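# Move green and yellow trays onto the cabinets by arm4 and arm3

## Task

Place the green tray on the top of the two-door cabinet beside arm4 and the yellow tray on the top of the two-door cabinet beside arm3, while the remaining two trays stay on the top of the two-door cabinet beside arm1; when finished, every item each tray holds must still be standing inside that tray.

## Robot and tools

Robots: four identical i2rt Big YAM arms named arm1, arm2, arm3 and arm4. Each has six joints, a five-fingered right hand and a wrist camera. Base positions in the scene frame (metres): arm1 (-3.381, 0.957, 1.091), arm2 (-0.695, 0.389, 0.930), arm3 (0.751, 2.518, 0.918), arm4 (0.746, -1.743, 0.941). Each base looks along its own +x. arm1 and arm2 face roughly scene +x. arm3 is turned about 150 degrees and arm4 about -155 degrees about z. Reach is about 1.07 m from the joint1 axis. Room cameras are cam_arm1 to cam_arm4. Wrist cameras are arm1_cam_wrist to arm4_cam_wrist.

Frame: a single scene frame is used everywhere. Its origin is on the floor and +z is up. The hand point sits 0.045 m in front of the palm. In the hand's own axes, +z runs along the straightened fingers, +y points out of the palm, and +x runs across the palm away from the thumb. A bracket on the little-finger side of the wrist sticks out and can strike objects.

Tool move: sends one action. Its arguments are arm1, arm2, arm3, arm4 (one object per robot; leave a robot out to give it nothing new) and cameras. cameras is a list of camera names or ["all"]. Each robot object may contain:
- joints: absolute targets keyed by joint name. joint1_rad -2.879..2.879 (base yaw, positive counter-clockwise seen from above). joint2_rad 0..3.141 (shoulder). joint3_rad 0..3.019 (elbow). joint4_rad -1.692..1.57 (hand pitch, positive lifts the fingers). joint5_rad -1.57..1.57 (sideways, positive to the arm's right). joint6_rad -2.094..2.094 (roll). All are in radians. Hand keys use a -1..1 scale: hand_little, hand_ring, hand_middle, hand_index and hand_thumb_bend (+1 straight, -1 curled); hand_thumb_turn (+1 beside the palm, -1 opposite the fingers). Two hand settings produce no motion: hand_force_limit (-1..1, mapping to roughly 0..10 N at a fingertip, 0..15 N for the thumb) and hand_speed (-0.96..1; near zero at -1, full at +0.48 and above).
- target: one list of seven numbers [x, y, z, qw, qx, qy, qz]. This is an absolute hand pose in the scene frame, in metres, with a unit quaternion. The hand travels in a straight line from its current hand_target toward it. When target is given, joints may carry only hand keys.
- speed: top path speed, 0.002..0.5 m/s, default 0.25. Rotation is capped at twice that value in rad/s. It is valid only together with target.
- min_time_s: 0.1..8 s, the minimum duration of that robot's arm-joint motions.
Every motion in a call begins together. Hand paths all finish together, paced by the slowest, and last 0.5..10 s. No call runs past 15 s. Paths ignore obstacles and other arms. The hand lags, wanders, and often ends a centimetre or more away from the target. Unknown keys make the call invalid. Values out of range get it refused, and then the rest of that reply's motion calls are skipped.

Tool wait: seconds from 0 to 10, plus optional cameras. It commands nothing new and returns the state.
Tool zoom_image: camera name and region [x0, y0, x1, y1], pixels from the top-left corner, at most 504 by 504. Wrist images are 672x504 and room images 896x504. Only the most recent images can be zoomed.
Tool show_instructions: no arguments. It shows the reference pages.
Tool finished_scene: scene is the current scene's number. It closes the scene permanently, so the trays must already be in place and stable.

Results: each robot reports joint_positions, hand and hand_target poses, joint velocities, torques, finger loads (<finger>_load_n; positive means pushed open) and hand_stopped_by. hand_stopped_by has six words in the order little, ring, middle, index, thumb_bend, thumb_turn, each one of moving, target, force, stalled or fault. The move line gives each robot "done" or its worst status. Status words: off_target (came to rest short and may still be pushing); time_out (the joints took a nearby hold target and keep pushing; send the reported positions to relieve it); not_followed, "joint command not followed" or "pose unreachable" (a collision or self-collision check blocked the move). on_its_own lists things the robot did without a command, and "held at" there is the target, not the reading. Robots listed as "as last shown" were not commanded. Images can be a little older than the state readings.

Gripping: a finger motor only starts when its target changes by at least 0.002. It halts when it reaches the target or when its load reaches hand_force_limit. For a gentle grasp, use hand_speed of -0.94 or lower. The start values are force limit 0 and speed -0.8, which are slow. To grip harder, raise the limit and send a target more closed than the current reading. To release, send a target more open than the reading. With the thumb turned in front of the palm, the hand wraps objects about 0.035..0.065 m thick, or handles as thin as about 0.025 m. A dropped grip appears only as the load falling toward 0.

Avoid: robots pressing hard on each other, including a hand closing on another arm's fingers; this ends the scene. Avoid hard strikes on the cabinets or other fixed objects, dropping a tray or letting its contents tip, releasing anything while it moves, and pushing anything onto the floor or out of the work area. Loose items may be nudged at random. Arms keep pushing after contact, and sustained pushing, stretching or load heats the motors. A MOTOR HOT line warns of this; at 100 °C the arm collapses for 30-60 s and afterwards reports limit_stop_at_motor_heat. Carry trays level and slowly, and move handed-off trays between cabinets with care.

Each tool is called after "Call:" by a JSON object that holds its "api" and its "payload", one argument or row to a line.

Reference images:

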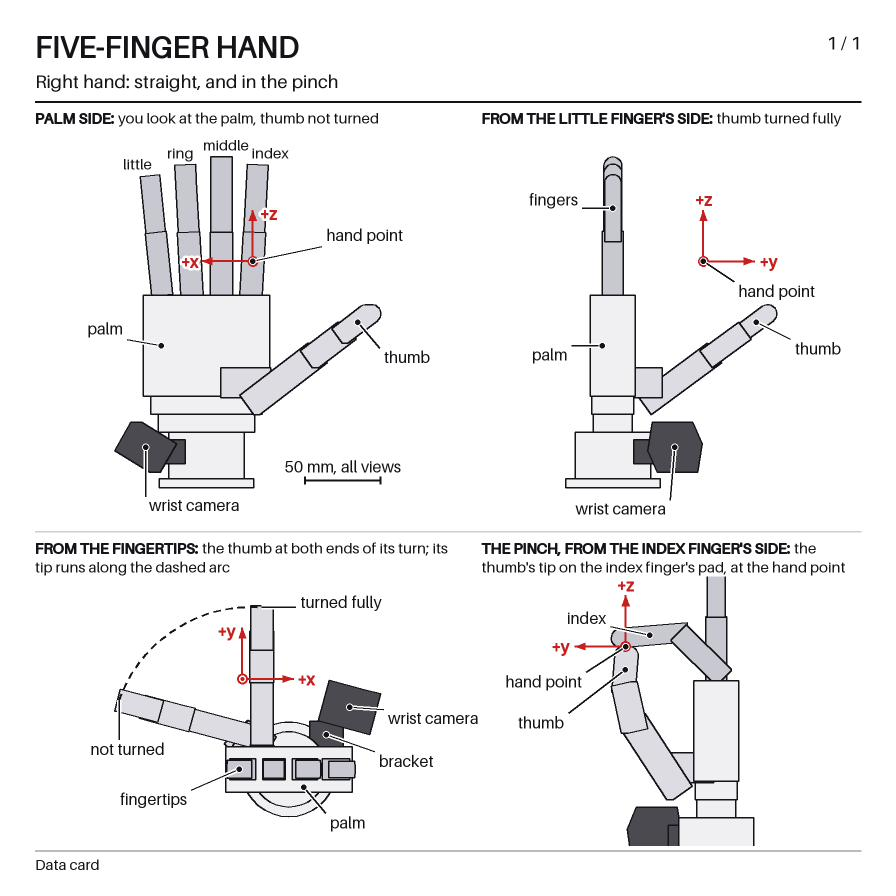

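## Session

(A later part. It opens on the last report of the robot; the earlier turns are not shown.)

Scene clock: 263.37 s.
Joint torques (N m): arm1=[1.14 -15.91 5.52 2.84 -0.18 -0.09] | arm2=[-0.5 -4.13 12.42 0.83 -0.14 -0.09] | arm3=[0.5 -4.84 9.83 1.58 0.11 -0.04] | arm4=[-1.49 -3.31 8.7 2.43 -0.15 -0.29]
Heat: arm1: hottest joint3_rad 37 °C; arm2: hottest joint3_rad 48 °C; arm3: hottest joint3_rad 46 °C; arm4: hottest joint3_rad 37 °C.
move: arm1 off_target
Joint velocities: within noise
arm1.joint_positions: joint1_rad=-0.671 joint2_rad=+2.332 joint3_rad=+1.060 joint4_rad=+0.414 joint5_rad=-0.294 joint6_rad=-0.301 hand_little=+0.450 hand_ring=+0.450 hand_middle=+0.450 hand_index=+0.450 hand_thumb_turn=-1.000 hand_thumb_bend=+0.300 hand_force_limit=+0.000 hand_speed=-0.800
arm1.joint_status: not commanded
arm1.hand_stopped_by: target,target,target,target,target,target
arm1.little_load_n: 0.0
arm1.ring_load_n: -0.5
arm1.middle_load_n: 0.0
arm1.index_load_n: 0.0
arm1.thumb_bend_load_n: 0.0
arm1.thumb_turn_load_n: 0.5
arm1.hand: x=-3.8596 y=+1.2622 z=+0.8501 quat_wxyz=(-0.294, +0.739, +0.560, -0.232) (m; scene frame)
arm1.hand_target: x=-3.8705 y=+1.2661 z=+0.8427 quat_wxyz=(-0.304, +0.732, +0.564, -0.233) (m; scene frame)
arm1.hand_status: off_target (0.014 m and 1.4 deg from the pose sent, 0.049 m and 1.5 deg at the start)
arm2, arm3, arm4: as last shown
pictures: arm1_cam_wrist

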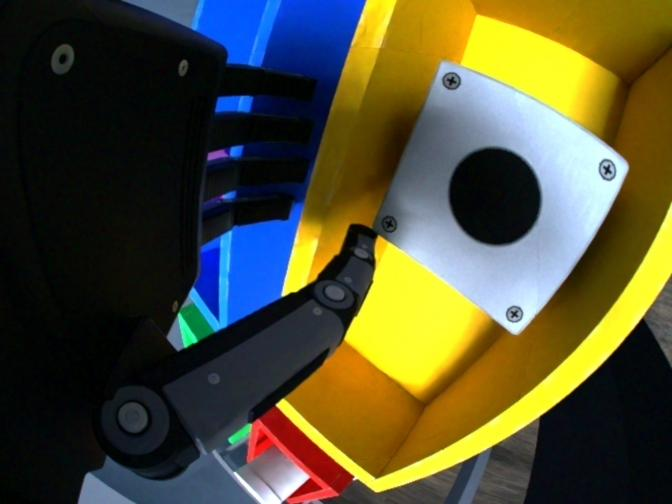

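Call:
{"api": "move", "payload": {
  "arm1": {"target": [-3.877, 1.26, 0.803, -0.303, 0.732, 0.564, -0.2337], "speed": 0.08},
  "cameras": ["arm1_cam_wrist"]
}}

Call:
{"api": "zoom_image", "payload": {
  "camera": "arm1_cam_wrist",
  "region": [200, 50, 500, 350]
}}

Scene clock: 275.13 s.
Joint torques (N m): arm1=[0.62 -16.5 4.98 2.82 -0.23 0.05] | arm2=[-0.79 -4.25 12.56 0.76 -0.12 -0.09] | arm3=[0.5 -4.84 9.84 1.59 0.11 -0.04] | arm4=[-1.03 -3.02 8.72 2.47 -0.21 -0.29]
Heat: arm1: hottest joint3_rad 37 °C; arm2: hottest joint3_rad 48 °C; arm3: hottest joint3_rad 46 °C; arm4: hottest joint3_rad 37 °C.
move: arm1 off_target
Joint velocities: within noise
arm1.joint_positions: joint1_rad=-0.653 joint2_rad=+2.438 joint3_rad=+1.112 joint4_rad=+0.469 joint5_rad=-0.283 joint6_rad=-0.301 hand_little=+0.450 hand_ring=+0.450 hand_middle=+0.450 hand_index=+0.450 hand_thumb_turn=-1.000 hand_thumb_bend=+0.300 hand_force_limit=+0.000 hand_speed=-0.800
arm1.joint_status: not commanded
arm1.hand_stopped_by: target,target,target,target,target,target
arm1.little_load_n: -0.5
arm1.ring_load_n: 0.0
arm1.middle_load_n: 0.0
arm1.index_load_n: 0.0
arm1.thumb_bend_load_n: 0.0
arm1.thumb_turn_load_n: 0.0
arm1.hand: x=-3.8667 y=+1.2571 z=+0.8102 quat_wxyz=(-0.294, +0.735, +0.566, -0.230) (m; scene frame)
arm1.hand_target: x=-3.8766 y=+1.2586 z=+0.8029 quat_wxyz=(-0.302, +0.732, +0.565, -0.234) (m; scene frame)
arm1.hand_status: off_target (0.013 m and 1.2 deg from the pose sent, 0.050 m and 1.4 deg at the start)
arm2, arm3, arm4: as last shown
arm2.index_load_n: -0.5
pictures: arm1_cam_wrist

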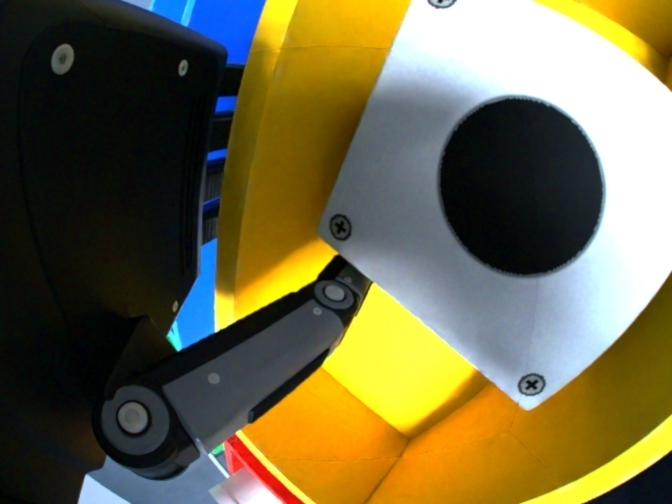

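Scaled by 1.680 from the camera's 672x504 image, which has a finer 960x720 frame.

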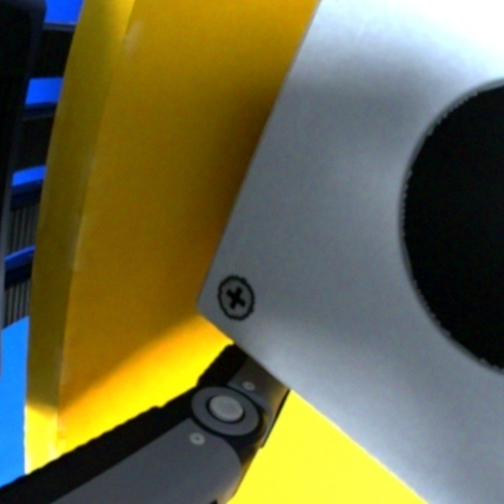

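Call:
{"api": "move", "payload": {
  "arm1": {"joints": {"hand_thumb_bend": -0.5, "hand_force_limit": -0.5, "hand_speed": -0.92}},
  "cameras": ["arm1_cam_wrist"]
}}

Scene clock: 284.90 s.
Joint torques (N m): arm1=[1.14 -16.73 4.83 2.84 -0.24 0.05] | arm2=[-0.44 -4.13 12.51 0.95 -0.14 -0.02] | arm3=[0.44 -4.78 9.83 1.57 0.11 -0.04] | arm4=[-0.97 -3.08 8.73 2.55 -0.17 -0.32]
Heat: arm1: hottest joint3_rad 36 °C; arm2: hottest joint3_rad 48 °C; arm3: hottest joint3_rad 46 °C; arm4: hottest joint3_rad 37 °C.
move: arm1 off_target
Joint velocities: within noise
arm1.joint_positions: joint1_rad=-0.654 joint2_rad=+2.440 joint3_rad=+1.112 joint4_rad=+0.469 joint5_rad=-0.283 joint6_rad=-0.307 hand_little=+0.450 hand_ring=+0.450 hand_middle=+0.450 hand_index=+0.450 hand_thumb_turn=-1.000 hand_thumb_bend=+0.032 hand_force_limit=-0.500 hand_speed=-0.920
arm1.joint_status: hand_thumb_bend off_target (ended at +0.032, target -0.500); the others done
arm1.hand_stopped_by: target,target,target,target,force,target
arm1.little_load_n: -0.5
arm1.ring_load_n: 0.0
arm1.middle_load_n: 0.0
arm1.index_load_n: 0.0
arm1.thumb_bend_load_n: 3.5
arm1.thumb_turn_load_n: 0.5
arm1.hand: x=-3.8655 y=+1.2578 z=+0.8092 quat_wxyz=(-0.294, +0.734, +0.568, -0.229) (m; scene frame)
arm1.hand_target: x=-3.8758 y=+1.2595 z=+0.8030 quat_wxyz=(-0.303, +0.730, +0.567, -0.233) (m; scene frame)
arm1.hand_status: not commanded
arm2, arm3, arm4: as last shown
arm2.index_load_n: 0.0
arm3.middle_load_n: -0.5
pictures: arm1_cam_wrist

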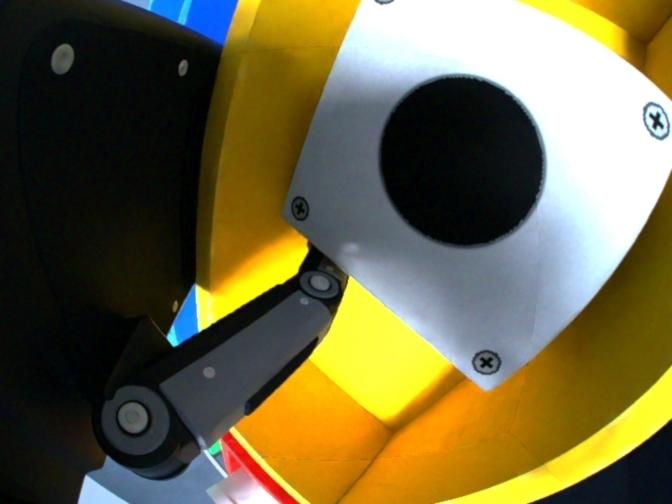

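Call:
{"api": "move", "payload": {
  "arm1": {"joints": {"hand_little": -0.3, "hand_ring": -0.3, "hand_middle": -0.3, "hand_index": -0.3, "hand_force_limit": -0.4, "hand_speed": -0.92}},
  "cameras": ["arm1_cam_wrist"]
}}

Scene clock: 289.80 s.
Joint torques (N m): arm1=[1.2 -16.73 4.83 2.84 -0.27 0.05] | arm2=[-0.38 -3.84 12.49 0.84 -0.11 -0.02] | arm3=[0.5 -4.84 9.83 1.58 0.11 -0.04] | arm4=[-1.2 -3.14 8.8 2.54 -0.14 -0.26]
Heat: arm1: hottest joint3_rad 36 °C; arm2: hottest joint3_rad 49 °C; arm3: hottest joint3_rad 46 °C; arm4: hottest joint3_rad 37 °C.
move: arm1 off_target
Joint velocities: within noise
arm1.joint_positions: joint1_rad=-0.654 joint2_rad=+2.441 joint3_rad=+1.112 joint4_rad=+0.469 joint5_rad=-0.283 joint6_rad=-0.310 hand_little=-0.020 hand_ring=+0.055 hand_middle=+0.100 hand_index=+0.070 hand_thumb_turn=-1.000 hand_thumb_bend=+0.033 hand_force_limit=-0.400 hand_speed=-0.920
arm1.joint_status: hand_little off_target (ended at -0.020, target -0.300); hand_ring off_target (ended at +0.055, target -0.300); hand_middle off_target (ended at +0.100, target -0.300); hand_index off_target (ended at +0.070, target -0.300); the others done
arm1.hand_stopped_by: force,force,force,force,force,target
arm1.little_load_n: 2.5
arm1.ring_load_n: 1.0
arm1.middle_load_n: 0.0
arm1.index_load_n: 4.0
arm1.thumb_bend_load_n: 7.5
arm1.thumb_turn_load_n: 0.5
arm1.hand: x=-3.8649 y=+1.2576 z=+0.8083 quat_wxyz=(-0.294, +0.733, +0.569, -0.228) (m; scene frame)
arm1.hand_target: x=-3.8752 y=+1.2591 z=+0.8022 quat_wxyz=(-0.302, +0.729, +0.568, -0.232) (m; scene frame)
arm1.hand_status: not commanded
arm2, arm3, arm4: as last shown
arm3.middle_load_n: 0.0
pictures: arm1_cam_wrist

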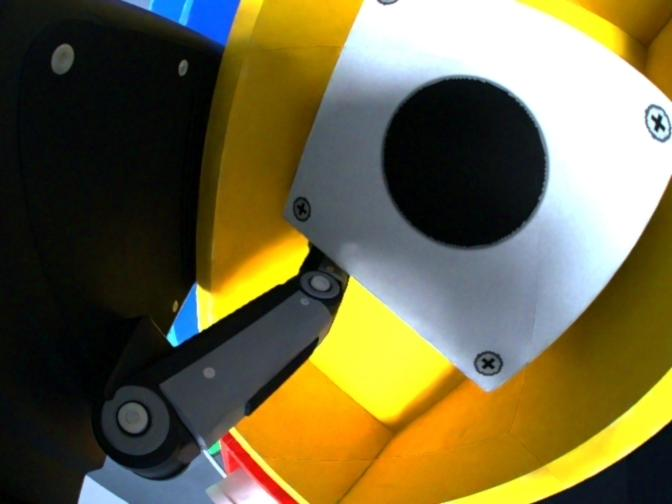

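Call:
{"api": "move", "payload": {
  "arm1": {"joints": {"hand_little": -0.4, "hand_ring": -0.4, "hand_middle": -0.4, "hand_index": -0.4, "hand_thumb_bend": -0.6, "hand_force_limit": 0.2, "hand_speed": -0.92}},
  "cameras": ["arm1_cam_wrist"]
}}

Scene clock: 291.33 s.
Joint torques (N m): arm1=[1.2 -16.79 4.64 2.82 -0.27 0.05] | arm2=[-0.38 -4.31 12.4 0.77 -0.12 -0.07] | arm3=[0.5 -4.78 9.83 1.58 0.11 -0.04] | arm4=[-1.49 -3.43 8.79 2.54 -0.14 -0.28]
Heat: arm1: hottest joint3_rad 36 °C; arm2: hottest joint3_rad 49 °C; arm3: hottest joint3_rad 46 °C; arm4: hottest joint3_rad 37 °C.
move: arm1 off_target
Joint velocities: within noise
arm1.joint_positions: joint1_rad=-0.654 joint2_rad=+2.441 joint3_rad=+1.115 joint4_rad=+0.471 joint5_rad=-0.282 joint6_rad=-0.312 hand_little=-0.077 hand_ring=+0.027 hand_middle=+0.080 hand_index=+0.065 hand_thumb_turn=-1.000 hand_thumb_bend=+0.034 hand_force_limit=+0.200 hand_speed=-0.920
arm1.joint_status: hand_little off_target (ended at -0.077, target -0.400); hand_ring off_target (ended at +0.027, target -0.400); hand_middle off_target (ended at +0.080, target -0.400); hand_index off_target (ended at +0.065, target -0.400); hand_thumb_bend off_target (ended at +0.034, target -0.600); the others done
arm1.hand_stopped_by: force,force,force,force,force,target
arm1.little_load_n: 5.5
arm1.ring_load_n: 0.5
arm1.middle_load_n: 5.0
arm1.index_load_n: 8.0
arm1.thumb_bend_load_n: 14.5
arm1.thumb_turn_load_n: 4.5
arm1.hand: x=-3.8665 y=+1.2593 z=+0.8090 quat_wxyz=(-0.297, +0.732, +0.569, -0.228) (m; scene frame)
arm1.hand_target: x=-3.8756 y=+1.2599 z=+0.8025 quat_wxyz=(-0.304, +0.729, +0.568, -0.232) (m; scene frame)
arm1.hand_status: not commanded
arm2, arm3, arm4: as last shown
arm2.middle_load_n: -0.5
arm4.thumb_turn_load_n: -0.5
pictures: arm1_cam_wrist

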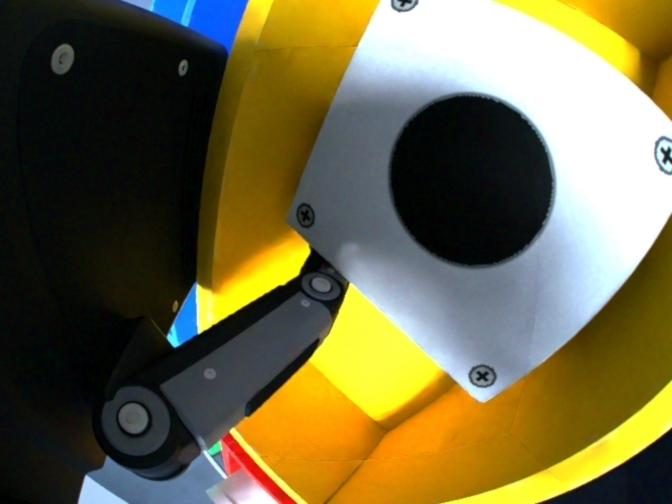

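Call:
{"api": "move", "payload": {
  "arm1": {"target": [-3.872, 1.2599, 0.85, -0.303, 0.732, 0.564, -0.2337], "speed": 0.05},
  "cameras": ["arm1_cam_wrist", "cam_arm1"]
}}

Call:
{"api": "zoom_image", "payload": {
  "camera": "cam_arm1",
  "region": [450, 130, 750, 380]
}}

Scene clock: 294.13 s.
Joint torques (N m): arm1=[0.62 -22.77 3.23 1.42 -0.43 0.11] | arm2=[-0.5 -3.84 12.53 0.57 -0.13 -0.05] | arm3=[0.38 -4.78 9.84 1.59 0.11 -0.04] | arm4=[-1.85 -3.14 8.69 2.54 -0.18 -0.27]
Heat: arm1: hottest joint3_rad 36 °C; arm2: hottest joint3_rad 49 °C; arm3: hottest joint3_rad 46 °C; arm4: hottest joint3_rad 37 °C.
move: arm1 off_target
Joint velocities: within noise
arm1.joint_positions: joint1_rad=-0.654 joint2_rad=+2.394 joint3_rad=+1.072 joint4_rad=+0.440 joint5_rad=-0.283 joint6_rad=-0.298 hand_little=-0.077 hand_ring=+0.027 hand_middle=+0.080 hand_index=+0.065 hand_thumb_turn=-1.000 hand_thumb_bend=+0.036 hand_force_limit=+0.200 hand_speed=-0.920
arm1.joint_status: not commanded
arm1.hand_stopped_by: force,force,force,force,force,target
arm1.little_load_n: 3.5
arm1.ring_load_n: 1.0
arm1.middle_load_n: 6.0
arm1.index_load_n: 6.5
arm1.thumb_bend_load_n: 23.5
arm1.thumb_turn_load_n: 2.0
arm1.hand: x=-3.8560 y=+1.2495 z=+0.8224 quat_wxyz=(-0.283, +0.741, +0.565, -0.227) (m; scene frame)
arm1.hand_target: x=-3.8727 y=+1.2591 z=+0.8494 quat_wxyz=(-0.301, +0.735, +0.560, -0.236) (m; scene frame)
arm1.hand_status: off_target (0.034 m and 2.6 deg from the pose sent, 0.041 m and 1.2 deg at the start)
arm2.joint_positions: joint1_rad=+0.212 joint2_rad=+1.067 joint3_rad=+1.788 joint4_rad=-1.679 joint5_rad=-0.048 joint6_rad=-1.389 hand_little=+1.000 hand_ring=+1.000 hand_middle=+1.000 hand_index=+1.000 hand_thumb_turn=+1.000 hand_thumb_bend=+1.000 hand_force_limit=+0.000 hand_speed=-0.800
arm2.joint_status: not commanded
arm2.hand_stopped_by: target,target,target,target,target,target
arm2.little_load_n: 0.0
arm2.ring_load_n: 0.0
arm2.middle_load_n: 0.0
arm2.index_load_n: 0.0
arm2.thumb_bend_load_n: 0.0
arm2.thumb_turn_load_n: 0.0
arm2.hand: x=-1.0070 y=+0.3884 z=+1.4306 quat_wxyz=(-0.293, +0.018, +0.954, -0.063) (m; scene frame)
arm2.hand_target: x=-1.0042 y=+0.3850 z=+1.4469 quat_wxyz=(-0.305, +0.007, +0.950, -0.065) (m; scene frame)
arm2.hand_status: not commanded
arm3.joint_positions: joint1_rad=-0.620 joint2_rad=+0.962 joint3_rad=+1.046 joint4_rad=-1.162 joint5_rad=-0.003 joint6_rad=-1.243 hand_little=+1.000 hand_ring=+1.000 hand_middle=+1.000 hand_index=+1.000 hand_thumb_turn=+1.000 hand_thumb_bend=+1.000 hand_force_limit=+0.000 hand_speed=-0.800
arm3.joint_status: not commanded
arm3.hand_stopped_by: target,target,target,target,target,target
arm3.little_load_n: 0.0
arm3.ring_load_n: 0.0
arm3.middle_load_n: 0.0
arm3.index_load_n: 0.0
arm3.thumb_bend_load_n: 0.0
arm3.thumb_turn_load_n: 0.0
arm3.hand: x=+1.0658 y=+2.4322 z=+1.1733 quat_wxyz=(-0.034, +0.945, -0.213, +0.247) (m; scene frame)
arm3.hand_target: x=+1.0720 y=+2.4306 z=+1.1706 quat_wxyz=(-0.032, +0.945, -0.207, +0.251) (m; scene frame)
arm3.hand_status: not commanded
arm4.joint_positions: joint1_rad=-0.150 joint2_rad=+0.963 joint3_rad=+1.058 joint4_rad=-1.162 joint5_rad=+0.005 joint6_rad=-1.237 hand_little=+1.000 hand_ring=+1.000 hand_middle=+1.000 hand_index=+1.000 hand_thumb_turn=+1.000 hand_thumb_bend=+1.000 hand_force_limit=+0.000 hand_speed=-0.800
arm4.joint_status: not commanded
arm4.hand_stopped_by: target,target,target,target,target,target
arm4.little_load_n: 0.0
arm4.ring_load_n: 0.0
arm4.middle_load_n: 0.0
arm4.index_load_n: 0.0
arm4.thumb_bend_load_n: 0.0
arm4.thumb_turn_load_n: 0.0
arm4.hand: x=+0.9923 y=-1.9648 z=+1.1989 quat_wxyz=(+0.032, +0.868, -0.430, +0.248) (m; scene frame)
arm4.hand_target: x=+0.9956 y=-1.9671 z=+1.1905 quat_wxyz=(+0.032, +0.872, -0.422, +0.246) (m; scene frame)
arm4.hand_status: not commanded
pictures: arm1_cam_wrist, cam_arm1

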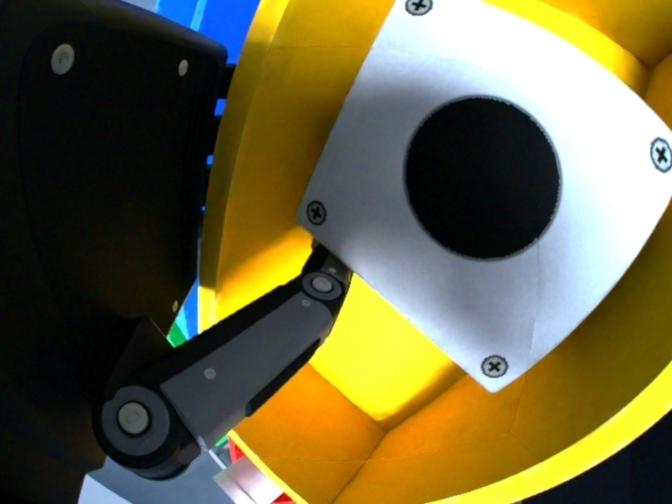

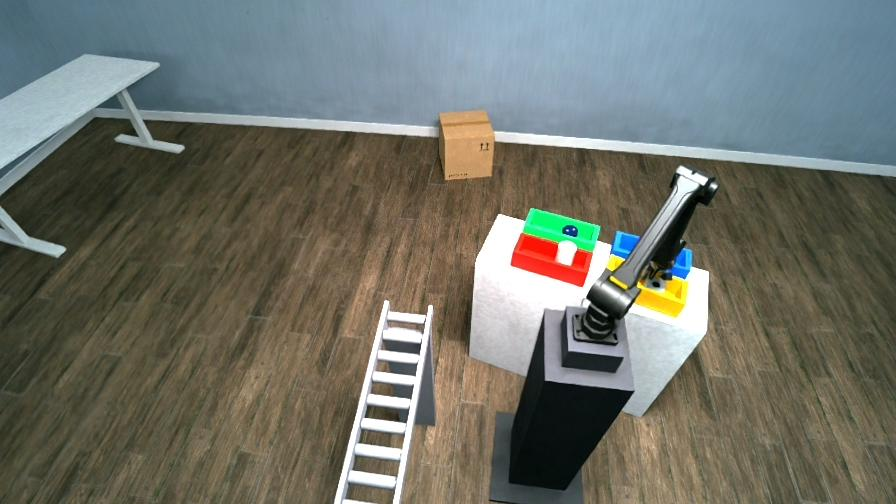

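Scaled by 1.680 from the camera's 896x504 image, which has a finer 1280x720 frame.

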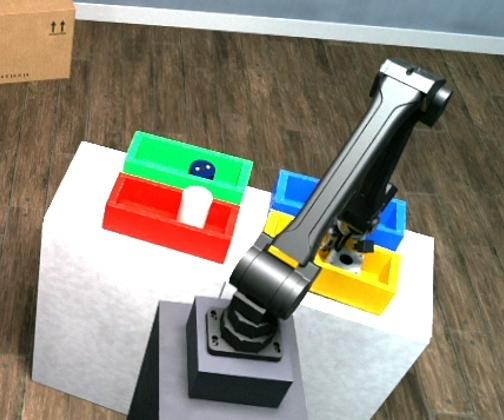

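Call:
{"api": "move", "payload": {
  "arm1": {"target": [-3.872, 1.262, 0.89, -0.303, 0.732, 0.564, -0.2337], "speed": 0.06},
  "cameras": ["arm1_cam_wrist", "cam_arm1"]
}}

Call:
{"api": "zoom_image", "payload": {
  "camera": "cam_arm1",
  "region": [450, 130, 750, 380]
}}

Scene clock: 297.63 s.
Joint torques (N m): arm1=[0.26 -22.18 4.03 1.47 -0.46 -0.05] | arm2=[-0.44 -3.49 12.42 0.7 -0.08 -0.04] | arm3=[0.5 -4.78 9.84 1.57 0.12 -0.04] | arm4=[-1.73 -3.43 8.65 2.4 -0.13 -0.27]
Heat: arm1: hottest joint3_rad 36 °C; arm2: hottest joint3_rad 49 °C; arm3: hottest joint3_rad 46 °C; arm4: hottest joint3_rad 37 °C.
move: arm1 off_target
Joint velocities: within noise
arm1.joint_positions: joint1_rad=-0.654 joint2_rad=+2.289 joint3_rad=+1.040 joint4_rad=+0.368 joint5_rad=-0.283 joint6_rad=-0.298 hand_little=-0.077 hand_ring=+0.027 hand_middle=+0.080 hand_index=+0.065 hand_thumb_turn=-1.000 hand_thumb_bend=+0.036 hand_force_limit=+0.200 hand_speed=-0.920
arm1.joint_status: not commanded
arm1.hand_stopped_by: force,force,force,force,force,target
arm1.little_load_n: 3.5
arm1.ring_load_n: 0.5
arm1.middle_load_n: 6.0
arm1.index_load_n: 6.5
arm1.thumb_bend_load_n: 23.5
arm1.thumb_turn_load_n: 2.0
arm1.hand: x=-3.8582 y=+1.2513 z=+0.8627 quat_wxyz=(-0.283, +0.741, +0.565, -0.227) (m; scene frame)
arm1.hand_target: x=-3.8724 y=+1.2624 z=+0.8890 quat_wxyz=(-0.303, +0.732, +0.564, -0.234) (m; scene frame)
arm1.hand_status: off_target (0.032 m and 2.6 deg from the pose sent, 0.071 m and 2.6 deg at the start)
arm2, arm3, arm4: as last shown
arm2.thumb_bend_load_n: -0.5
arm4.thumb_turn_load_n: -0.5
pictures: arm1_cam_wrist, cam_arm1

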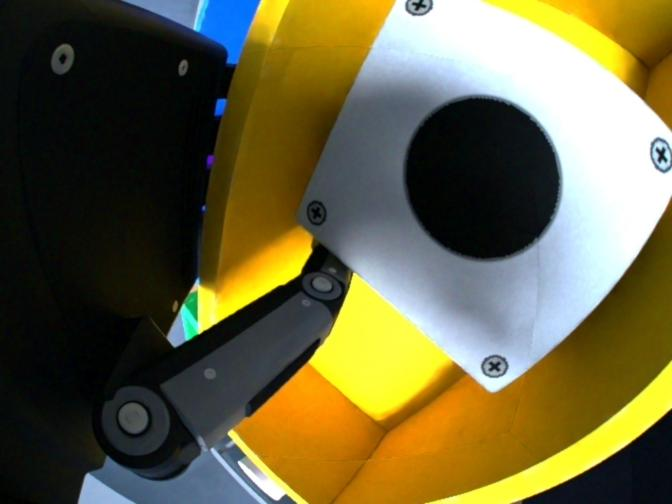

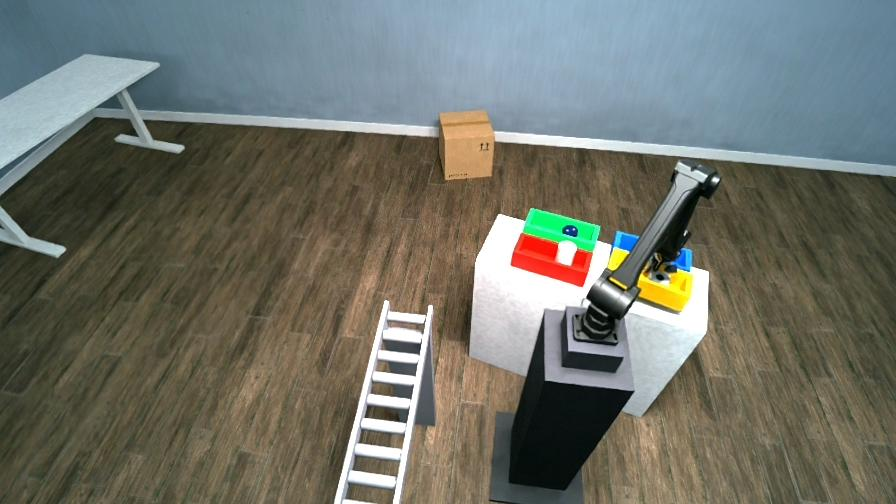

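Scaled by 1.680 from the camera's 896x504 image, which has a finer 1280x720 frame.

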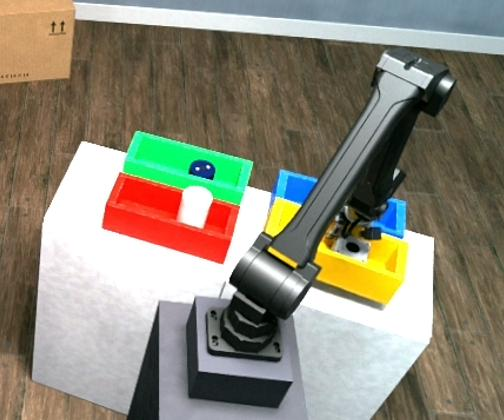

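Call:
{"api": "move", "payload": {
  "arm1": {"target": [-3.845, 1.25, 1.06, -0.303, 0.732, 0.564, -0.2337], "speed": 0.12},
  "cameras": ["arm1_cam_wrist"]
}}

Scene clock: 307.23 s.
Joint torques (N m): arm1=[-0.38 -18.96 6.82 1.43 -0.5 -0.18] | arm2=[-0.32 -3.78 12.41 0.75 -0.14 -0.03] | arm3=[0.38 -4.78 9.84 1.59 0.11 -0.04] | arm4=[-1.03 -2.84 8.75 2.41 -0.15 -0.28]
Heat: arm1: hottest joint3_rad 35 °C; arm2: hottest joint3_rad 49 °C; arm3: hottest joint3_rad 46 °C; arm4: hottest joint3_rad 37 °C.
move: arm1 off_target
Joint velocities: within noise
arm1.joint_positions: joint1_rad=-0.654 joint2_rad=+1.834 joint3_rad=+0.933 joint4_rad=+0.015 joint5_rad=-0.291 joint6_rad=-0.298 hand_little=-0.077 hand_ring=+0.027 hand_middle=+0.080 hand_index=+0.065 hand_thumb_turn=-1.000 hand_thumb_bend=+0.036 hand_force_limit=+0.200 hand_speed=-0.920
arm1.joint_status: not commanded
arm1.hand_stopped_by: force,force,force,force,force,target
arm1.little_load_n: 3.5
arm1.ring_load_n: 0.5
arm1.middle_load_n: 6.0
arm1.index_load_n: 6.5
arm1.thumb_bend_load_n: 23.5
arm1.thumb_turn_load_n: 2.0
arm1.hand: x=-3.8413 y=+1.2362 z=+1.0331 quat_wxyz=(-0.280, +0.740, +0.566, -0.230) (m; scene frame)
arm1.hand_target: x=-3.8480 y=+1.2472 z=+1.0578 quat_wxyz=(-0.302, +0.730, +0.566, -0.234) (m; scene frame)
arm1.hand_status: off_target (0.030 m and 2.9 deg from the pose sent, 0.198 m and 2.6 deg at the start)
arm2, arm3, arm4: as last shown
arm2.little_load_n: -0.5
arm2.thumb_bend_load_n: 0.0
arm4.thumb_turn_load_n: 0.0
pictures: arm1_cam_wrist

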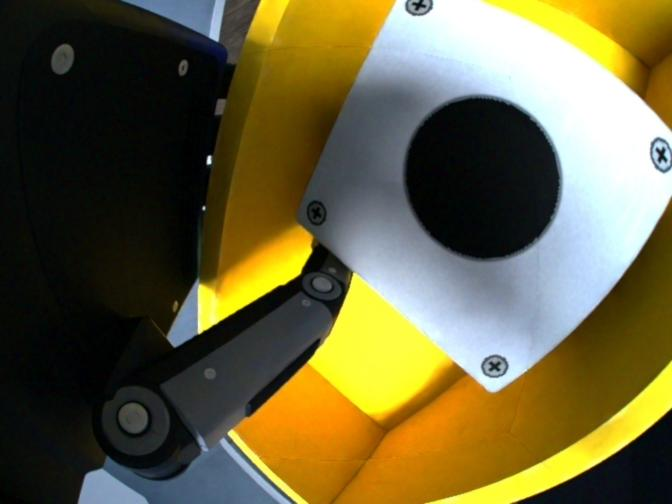

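Call:
{"api": "move", "payload": {
  "arm1": {"joints": {"joint1_rad": 1.147}, "min_time_s": 4},
  "cameras": ["arm1_cam_wrist", "cam_arm1"]
}}

Scene clock: 313.37 s.
Joint torques (N m): arm1=[0.67 -18.84 6.78 1.39 -0.29 -0.15] | arm2=[-0.67 -3.55 12.51 0.76 -0.14 -0.02] | arm3=[0.44 -4.72 9.83 1.59 0.11 -0.04] | arm4=[-1.26 -3.72 8.69 2.48 -0.15 -0.24]
Heat: arm1: hottest joint3_rad 35 °C; arm2: hottest joint3_rad 49 °C; arm3: hottest joint3_rad 46 °C; arm4: hottest joint3_rad 37 °C.
move: arm1 done
Joint velocities: within noise
arm1.joint_positions: joint1_rad=+1.154 joint2_rad=+1.834 joint3_rad=+0.933 joint4_rad=+0.015 joint5_rad=-0.297 joint6_rad=-0.300 hand_little=-0.077 hand_ring=+0.027 hand_middle=+0.080 hand_index=+0.065 hand_thumb_turn=-1.000 hand_thumb_bend=+0.036 hand_force_limit=+0.200 hand_speed=-0.920
arm1.joint_status: all done
arm1.hand_stopped_by: force,force,force,force,force,target
arm1.little_load_n: 3.5
arm1.ring_load_n: 0.5
arm1.middle_load_n: 6.0
arm1.index_load_n: 6.5
arm1.thumb_bend_load_n: 23.5
arm1.thumb_turn_load_n: 1.5
arm1.hand: x=-3.5424 y=+0.4445 z=+1.0286 quat_wxyz=(+0.009, +0.010, +0.934, -0.358) (m; scene frame)
arm1.hand_target: x=-3.5508 y=+0.4349 z=+1.0529 quat_wxyz=(-0.003, +0.004, +0.926, -0.377) (m; scene frame)
arm1.hand_status: not commanded
arm2, arm3, arm4: as last shown
arm2.little_load_n: 0.0
arm2.thumb_bend_load_n: -0.5
arm2.thumb_turn_load_n: 0.5
pictures: arm1_cam_wrist, cam_arm1

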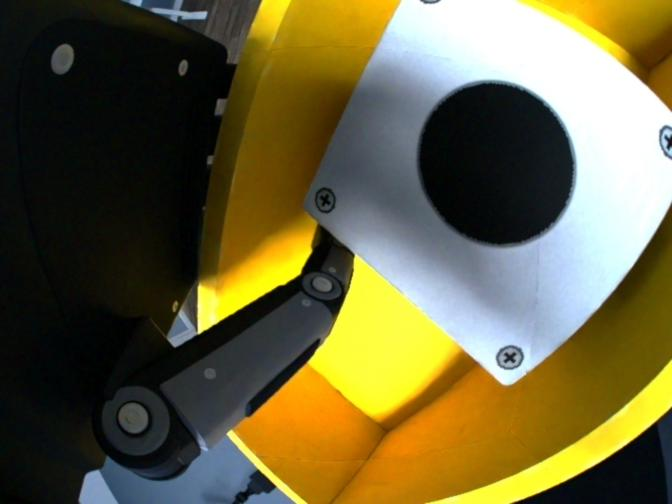

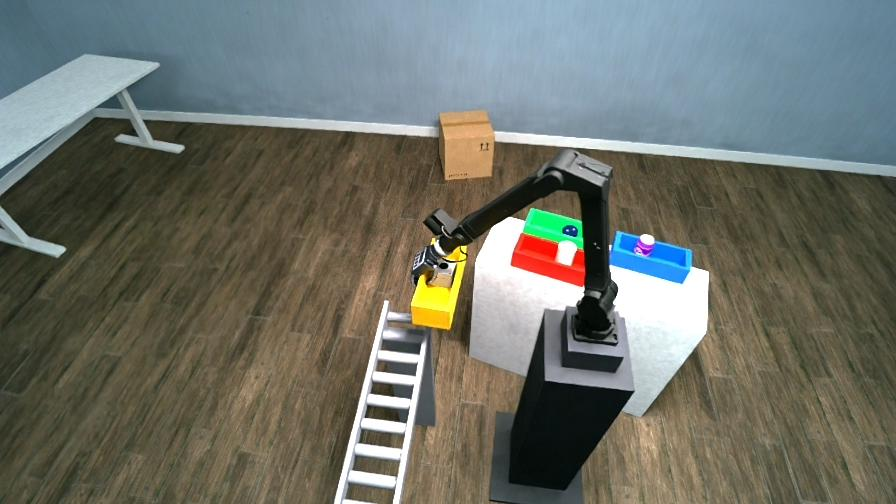

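Call:
{"api": "move", "payload": {
  "arm1": {"target": [-3.36, 0.29, 1.04, 0, 0, 0.9239, -0.3827], "speed": 0.12},
  "cameras": ["arm1_cam_wrist", "cam_arm1"]
}}

Call:
{"api": "zoom_image", "payload": {
  "camera": "cam_arm1",
  "region": [330, 200, 560, 400]
}}

Scene clock: 318.83 s.
Joint torques (N m): arm1=[0.5 -18.78 11.08 1.47 0.03 0.1] | arm2=[-0.97 -3.9 12.48 0.96 -0.1 -0.09] | arm3=[0.38 -4.78 9.81 1.59 0.11 -0.04] | arm4=[-1.26 -3.37 8.84 2.44 -0.16 -0.3]
Heat: arm1: hottest joint3_rad 35 °C; arm2: hottest joint3_rad 49 °C; arm3: hottest joint3_rad 46 °C; arm4: hottest joint3_rad 37 °C.
move: arm1 off_target
Joint velocities: within noise
arm1.joint_positions: joint1_rad=+1.569 joint2_rad=+2.001 joint3_rad=+1.174 joint4_rad=-0.011 joint5_rad=-0.029 joint6_rad=-0.030 hand_little=-0.077 hand_ring=+0.027 hand_middle=+0.080 hand_index=+0.065 hand_thumb_turn=-1.000 hand_thumb_bend=+0.036 hand_force_limit=+0.200 hand_speed=-0.920
arm1.joint_status: not commanded
arm1.hand_stopped_by: force,force,force,force,force,target
arm1.little_load_n: 3.5
arm1.ring_load_n: 0.5
arm1.middle_load_n: 6.0
arm1.index_load_n: 6.5
arm1.thumb_bend_load_n: 23.5
arm1.thumb_turn_load_n: 1.5
arm1.hand: x=-3.3574 y=+0.3238 z=+1.0142 quat_wxyz=(+0.003, -0.012, +0.934, -0.356) (m; scene frame)
arm1.hand_target: x=-3.3576 y=+0.2929 z=+1.0394 quat_wxyz=(+0.002, -0.006, +0.924, -0.382) (m; scene frame)
arm1.hand_status: off_target (0.043 m and 3.5 deg from the pose sent, 0.239 m and 3.4 deg at the start)
arm2, arm3, arm4: as last shown
arm2.thumb_bend_load_n: 0.0
arm2.thumb_turn_load_n: 0.0
pictures: arm1_cam_wrist, cam_arm1

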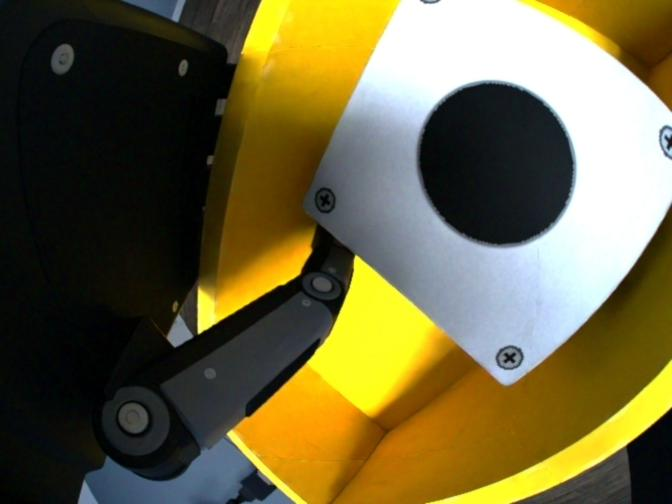

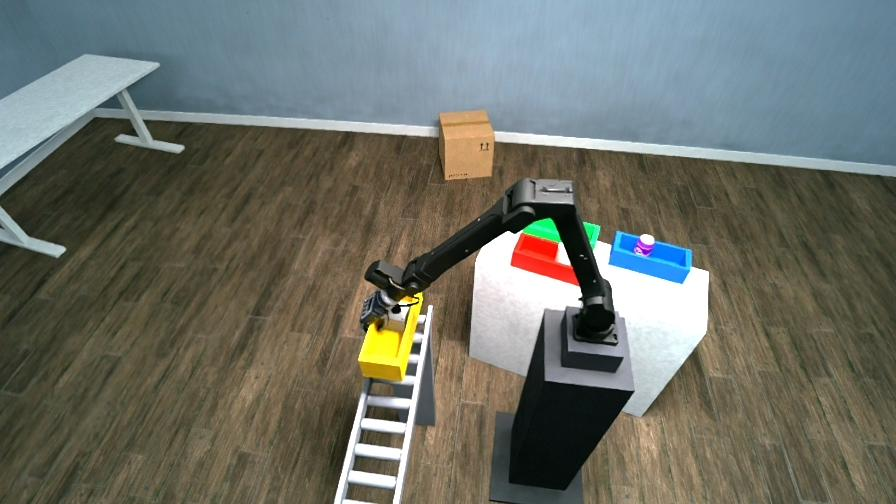

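Scaled by 2.191 from the camera's 896x504 image, which has a finer 1280x720 frame.

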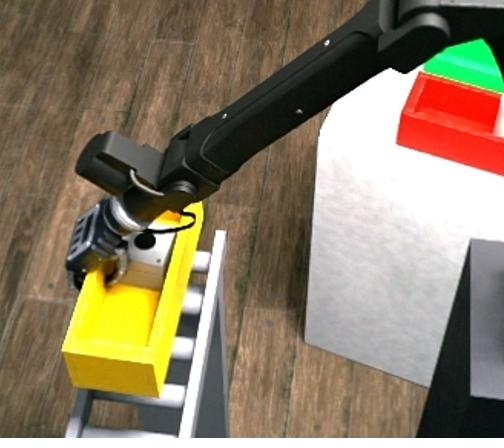

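Call:
{"api": "move", "payload": {
  "arm1": {"target": [-3.36, 0.293, 1.005, 0, 0, 0.9135, -0.4067], "speed": 0.06},
  "cameras": ["cam_arm1"]
}}

Call:
{"api": "zoom_image", "payload": {
  "camera": "cam_arm1",
  "region": [340, 260, 480, 400]
}}

Scene clock: 332.73 s.
Joint torques (N m): arm1=[0.09 -19.43 6.99 3.54 0.06 0.11] | arm2=[-0.97 -3.49 12.45 0.66 -0.13 -0.06] | arm3=[0.44 -4.84 9.84 1.58 0.11 -0.04] | arm4=[-1.44 -3.55 8.85 2.52 -0.15 -0.28]
Heat: arm1: hottest joint3_rad 36 °C; arm2: hottest joint3_rad 49 °C; arm3: hottest joint3_rad 46 °C; arm4: hottest joint3_rad 37 °C.
move: arm1 off_target
Joint velocities: within noise
arm1.joint_positions: joint1_rad=+1.569 joint2_rad=+2.062 joint3_rad=+1.172 joint4_rad=+0.107 joint5_rad=-0.022 joint6_rad=-0.022 hand_little=-0.077 hand_ring=+0.027 hand_middle=+0.080 hand_index=+0.065 hand_thumb_turn=-1.000 hand_thumb_bend=+0.036 hand_force_limit=+0.200 hand_speed=-0.920
arm1.joint_status: not commanded
arm1.hand_stopped_by: force,force,force,force,force,target
arm1.little_load_n: 3.5
arm1.ring_load_n: 0.5
arm1.middle_load_n: 6.0
arm1.index_load_n: 6.5
arm1.thumb_bend_load_n: 24.0
arm1.thumb_turn_load_n: 2.0
arm1.hand: x=-3.3584 y=+0.3098 z=+0.9921 quat_wxyz=(+0.001, -0.008, +0.924, -0.382) (m; scene frame)
arm1.hand_target: x=-3.3599 y=+0.2932 z=+1.0055 quat_wxyz=(+0.000, -0.001, +0.913, -0.407) (m; scene frame)
arm1.hand_status: off_target (0.021 m and 3.2 deg from the pose sent, 0.032 m and 6.4 deg at the start)
arm2, arm3, arm4: as last shown
pictures: cam_arm1

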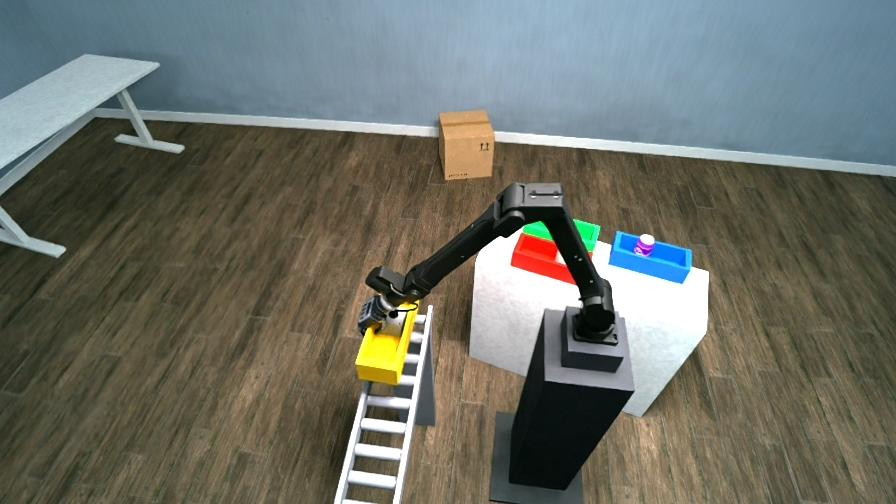

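Scaled by 3.600 from the camera's 896x504 image, which has a finer 1280x720 frame.

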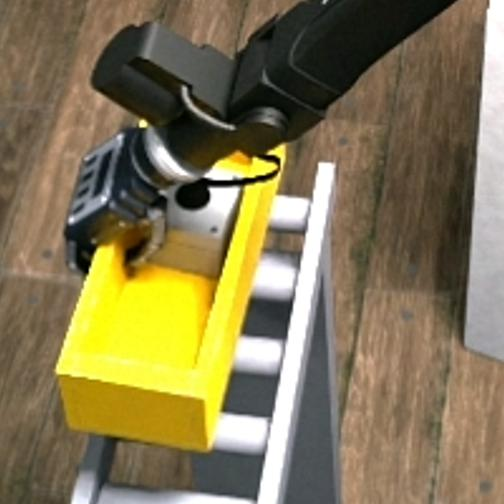

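Call:
{"api": "move", "payload": {
  "arm1": {"target": [-3.36, 0.332, 1.0, 0, 0, 0.9135, -0.4067], "speed": 0.06},
  "cameras": ["cam_arm1", "arm1_cam_wrist"]
}}

Call:
{"api": "zoom_image", "payload": {
  "camera": "cam_arm1",
  "region": [340, 280, 460, 400]
}}

Scene clock: 339.23 s.
Joint torques (N m): arm1=[-0.03 -22.12 6.09 3.34 0 0.1] | arm2=[-0.09 -3.43 12.41 0.73 -0.17 -0.05] | arm3=[0.44 -4.78 9.83 1.57 0.11 -0.04] | arm4=[-1.32 -3.25 8.7 2.4 -0.16 -0.27]
Heat: arm1: hottest joint3_rad 37 °C; arm2: hottest joint3_rad 49 °C; arm3: hottest joint3_rad 46 °C; arm4: hottest joint3_rad 37 °C.
move: arm1 off_target
Joint velocities: within noise
arm1.joint_positions: joint1_rad=+1.569 joint2_rad=+2.055 joint3_rad=+1.043 joint4_rad=+0.185 joint5_rad=-0.022 joint6_rad=-0.022 hand_little=-0.077 hand_ring=+0.027 hand_middle=+0.080 hand_index=+0.065 hand_thumb_turn=-1.000 hand_thumb_bend=+0.036 hand_force_limit=+0.200 hand_speed=-0.920
arm1.joint_status: not commanded
arm1.hand_stopped_by: force,force,force,force,force,target
arm1.little_load_n: 3.5
arm1.ring_load_n: 0.5
arm1.middle_load_n: 6.0
arm1.index_load_n: 6.5
arm1.thumb_bend_load_n: 23.5
arm1.thumb_turn_load_n: 1.5
arm1.hand: x=-3.3578 y=+0.3600 z=+0.9612 quat_wxyz=(+0.001, -0.008, +0.932, -0.362) (m; scene frame)
arm1.hand_target: x=-3.3601 y=+0.3329 z=+1.0004 quat_wxyz=(+0.000, +0.000, +0.913, -0.407) (m; scene frame)
arm1.hand_status: off_target (0.048 m and 5.6 deg from the pose sent, 0.024 m and 3.2 deg at the start)
arm2, arm3, arm4: as last shown
arm2.thumb_turn_load_n: -0.5
arm3.middle_load_n: -0.5
pictures: arm1_cam_wrist, cam_arm1

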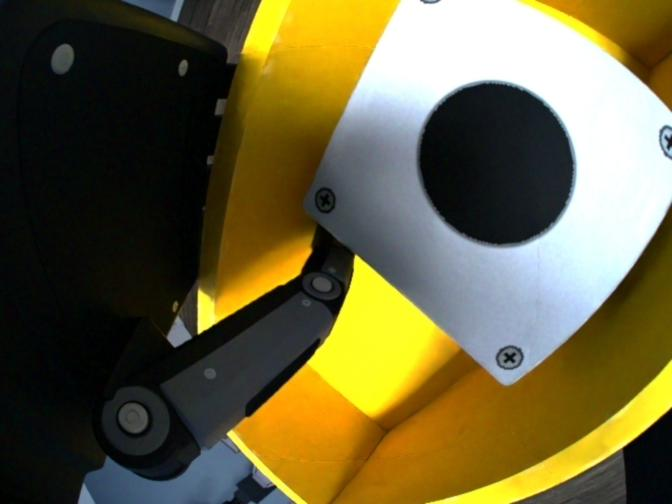

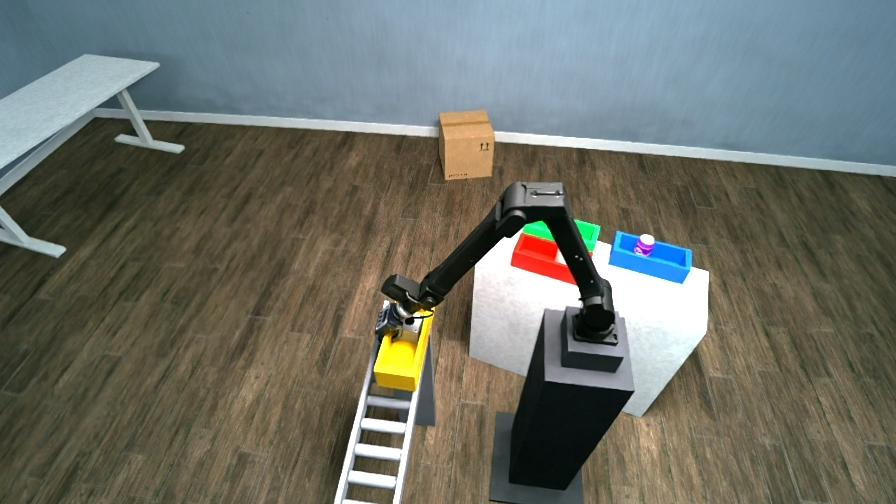

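Scaled by 4.200 from the camera's 896x504 image, which has a finer 1280x720 frame.

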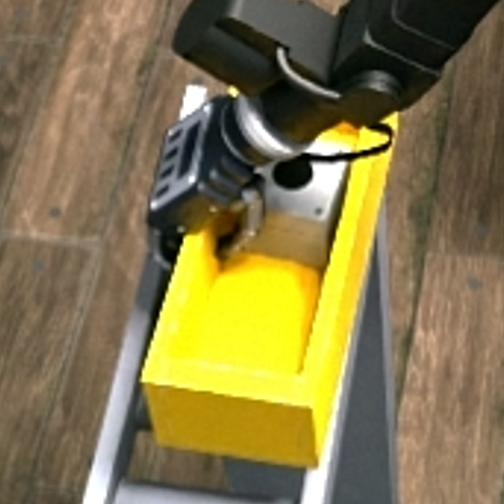

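Call:
{"api": "move", "payload": {
  "arm1": {"target": [-3.36, 0.325, 1.01, 0, 0, 0.9135, -0.4067], "speed": 0.06},
  "cameras": ["cam_arm1"]
}}

Call:
{"api": "zoom_image", "payload": {
  "camera": "cam_arm1",
  "region": [340, 280, 460, 400]
}}

Scene clock: 342.10 s.
Joint torques (N m): arm1=[-0.03 -22.3 7.83 1.98 0.01 0.1] | arm2=[-0.21 -3.49 12.55 0.81 -0.11 -0.05] | arm3=[0.5 -4.78 9.83 1.59 0.11 -0.03] | arm4=[-1.26 -3.31 8.7 2.41 -0.17 -0.26]
Heat: arm1: hottest joint3_rad 37 °C; arm2: hottest joint3_rad 49 °C; arm3: hottest joint3_rad 46 °C; arm4: hottest joint3_rad 37 °C.
move: arm1 off_target
Joint velocities: within noise
arm1.joint_positions: joint1_rad=+1.569 joint2_rad=+2.049 joint3_rad=+1.043 joint4_rad=+0.185 joint5_rad=-0.022 joint6_rad=-0.022 hand_little=-0.077 hand_ring=+0.027 hand_middle=+0.080 hand_index=+0.065 hand_thumb_turn=-1.000 hand_thumb_bend=+0.036 hand_force_limit=+0.200 hand_speed=-0.920
arm1.joint_status: not commanded
arm1.hand_stopped_by: force,force,force,force,force,target
arm1.little_load_n: 3.0
arm1.ring_load_n: 0.5
arm1.middle_load_n: 6.0
arm1.index_load_n: 6.5
arm1.thumb_bend_load_n: 23.5
arm1.thumb_turn_load_n: 1.5
arm1.hand: x=-3.3578 y=+0.3584 z=+0.9647 quat_wxyz=(+0.001, -0.008, +0.931, -0.365) (m; scene frame)
arm1.hand_target: x=-3.3597 y=+0.3262 z=+1.0087 quat_wxyz=(+0.000, +0.000, +0.914, -0.406) (m; scene frame)
arm1.hand_status: off_target (0.056 m and 5.3 deg from the pose sent, 0.060 m and 5.6 deg at the start)
arm2, arm3, arm4: as last shown
arm2.thumb_turn_load_n: 0.0
arm3.middle_load_n: 0.0
pictures: cam_arm1

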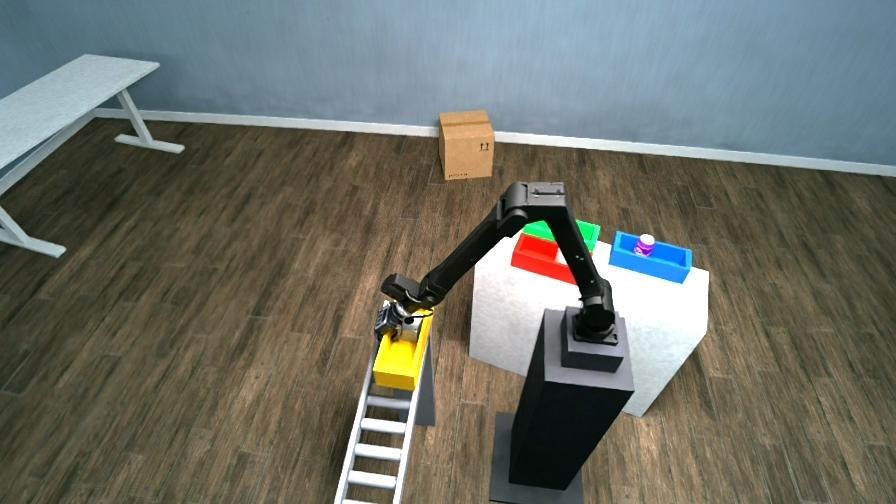

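Scaled by 4.200 from the camera's 896x504 image, which has a finer 1280x720 frame.

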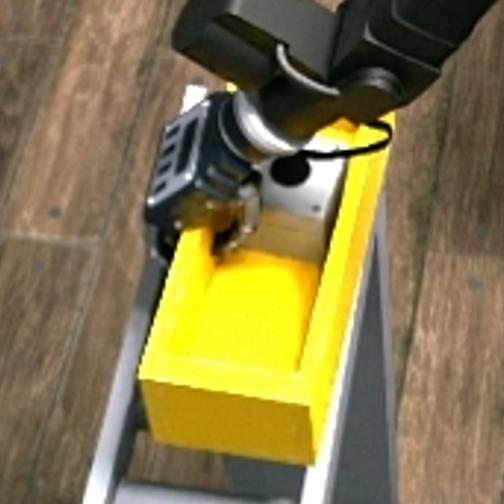

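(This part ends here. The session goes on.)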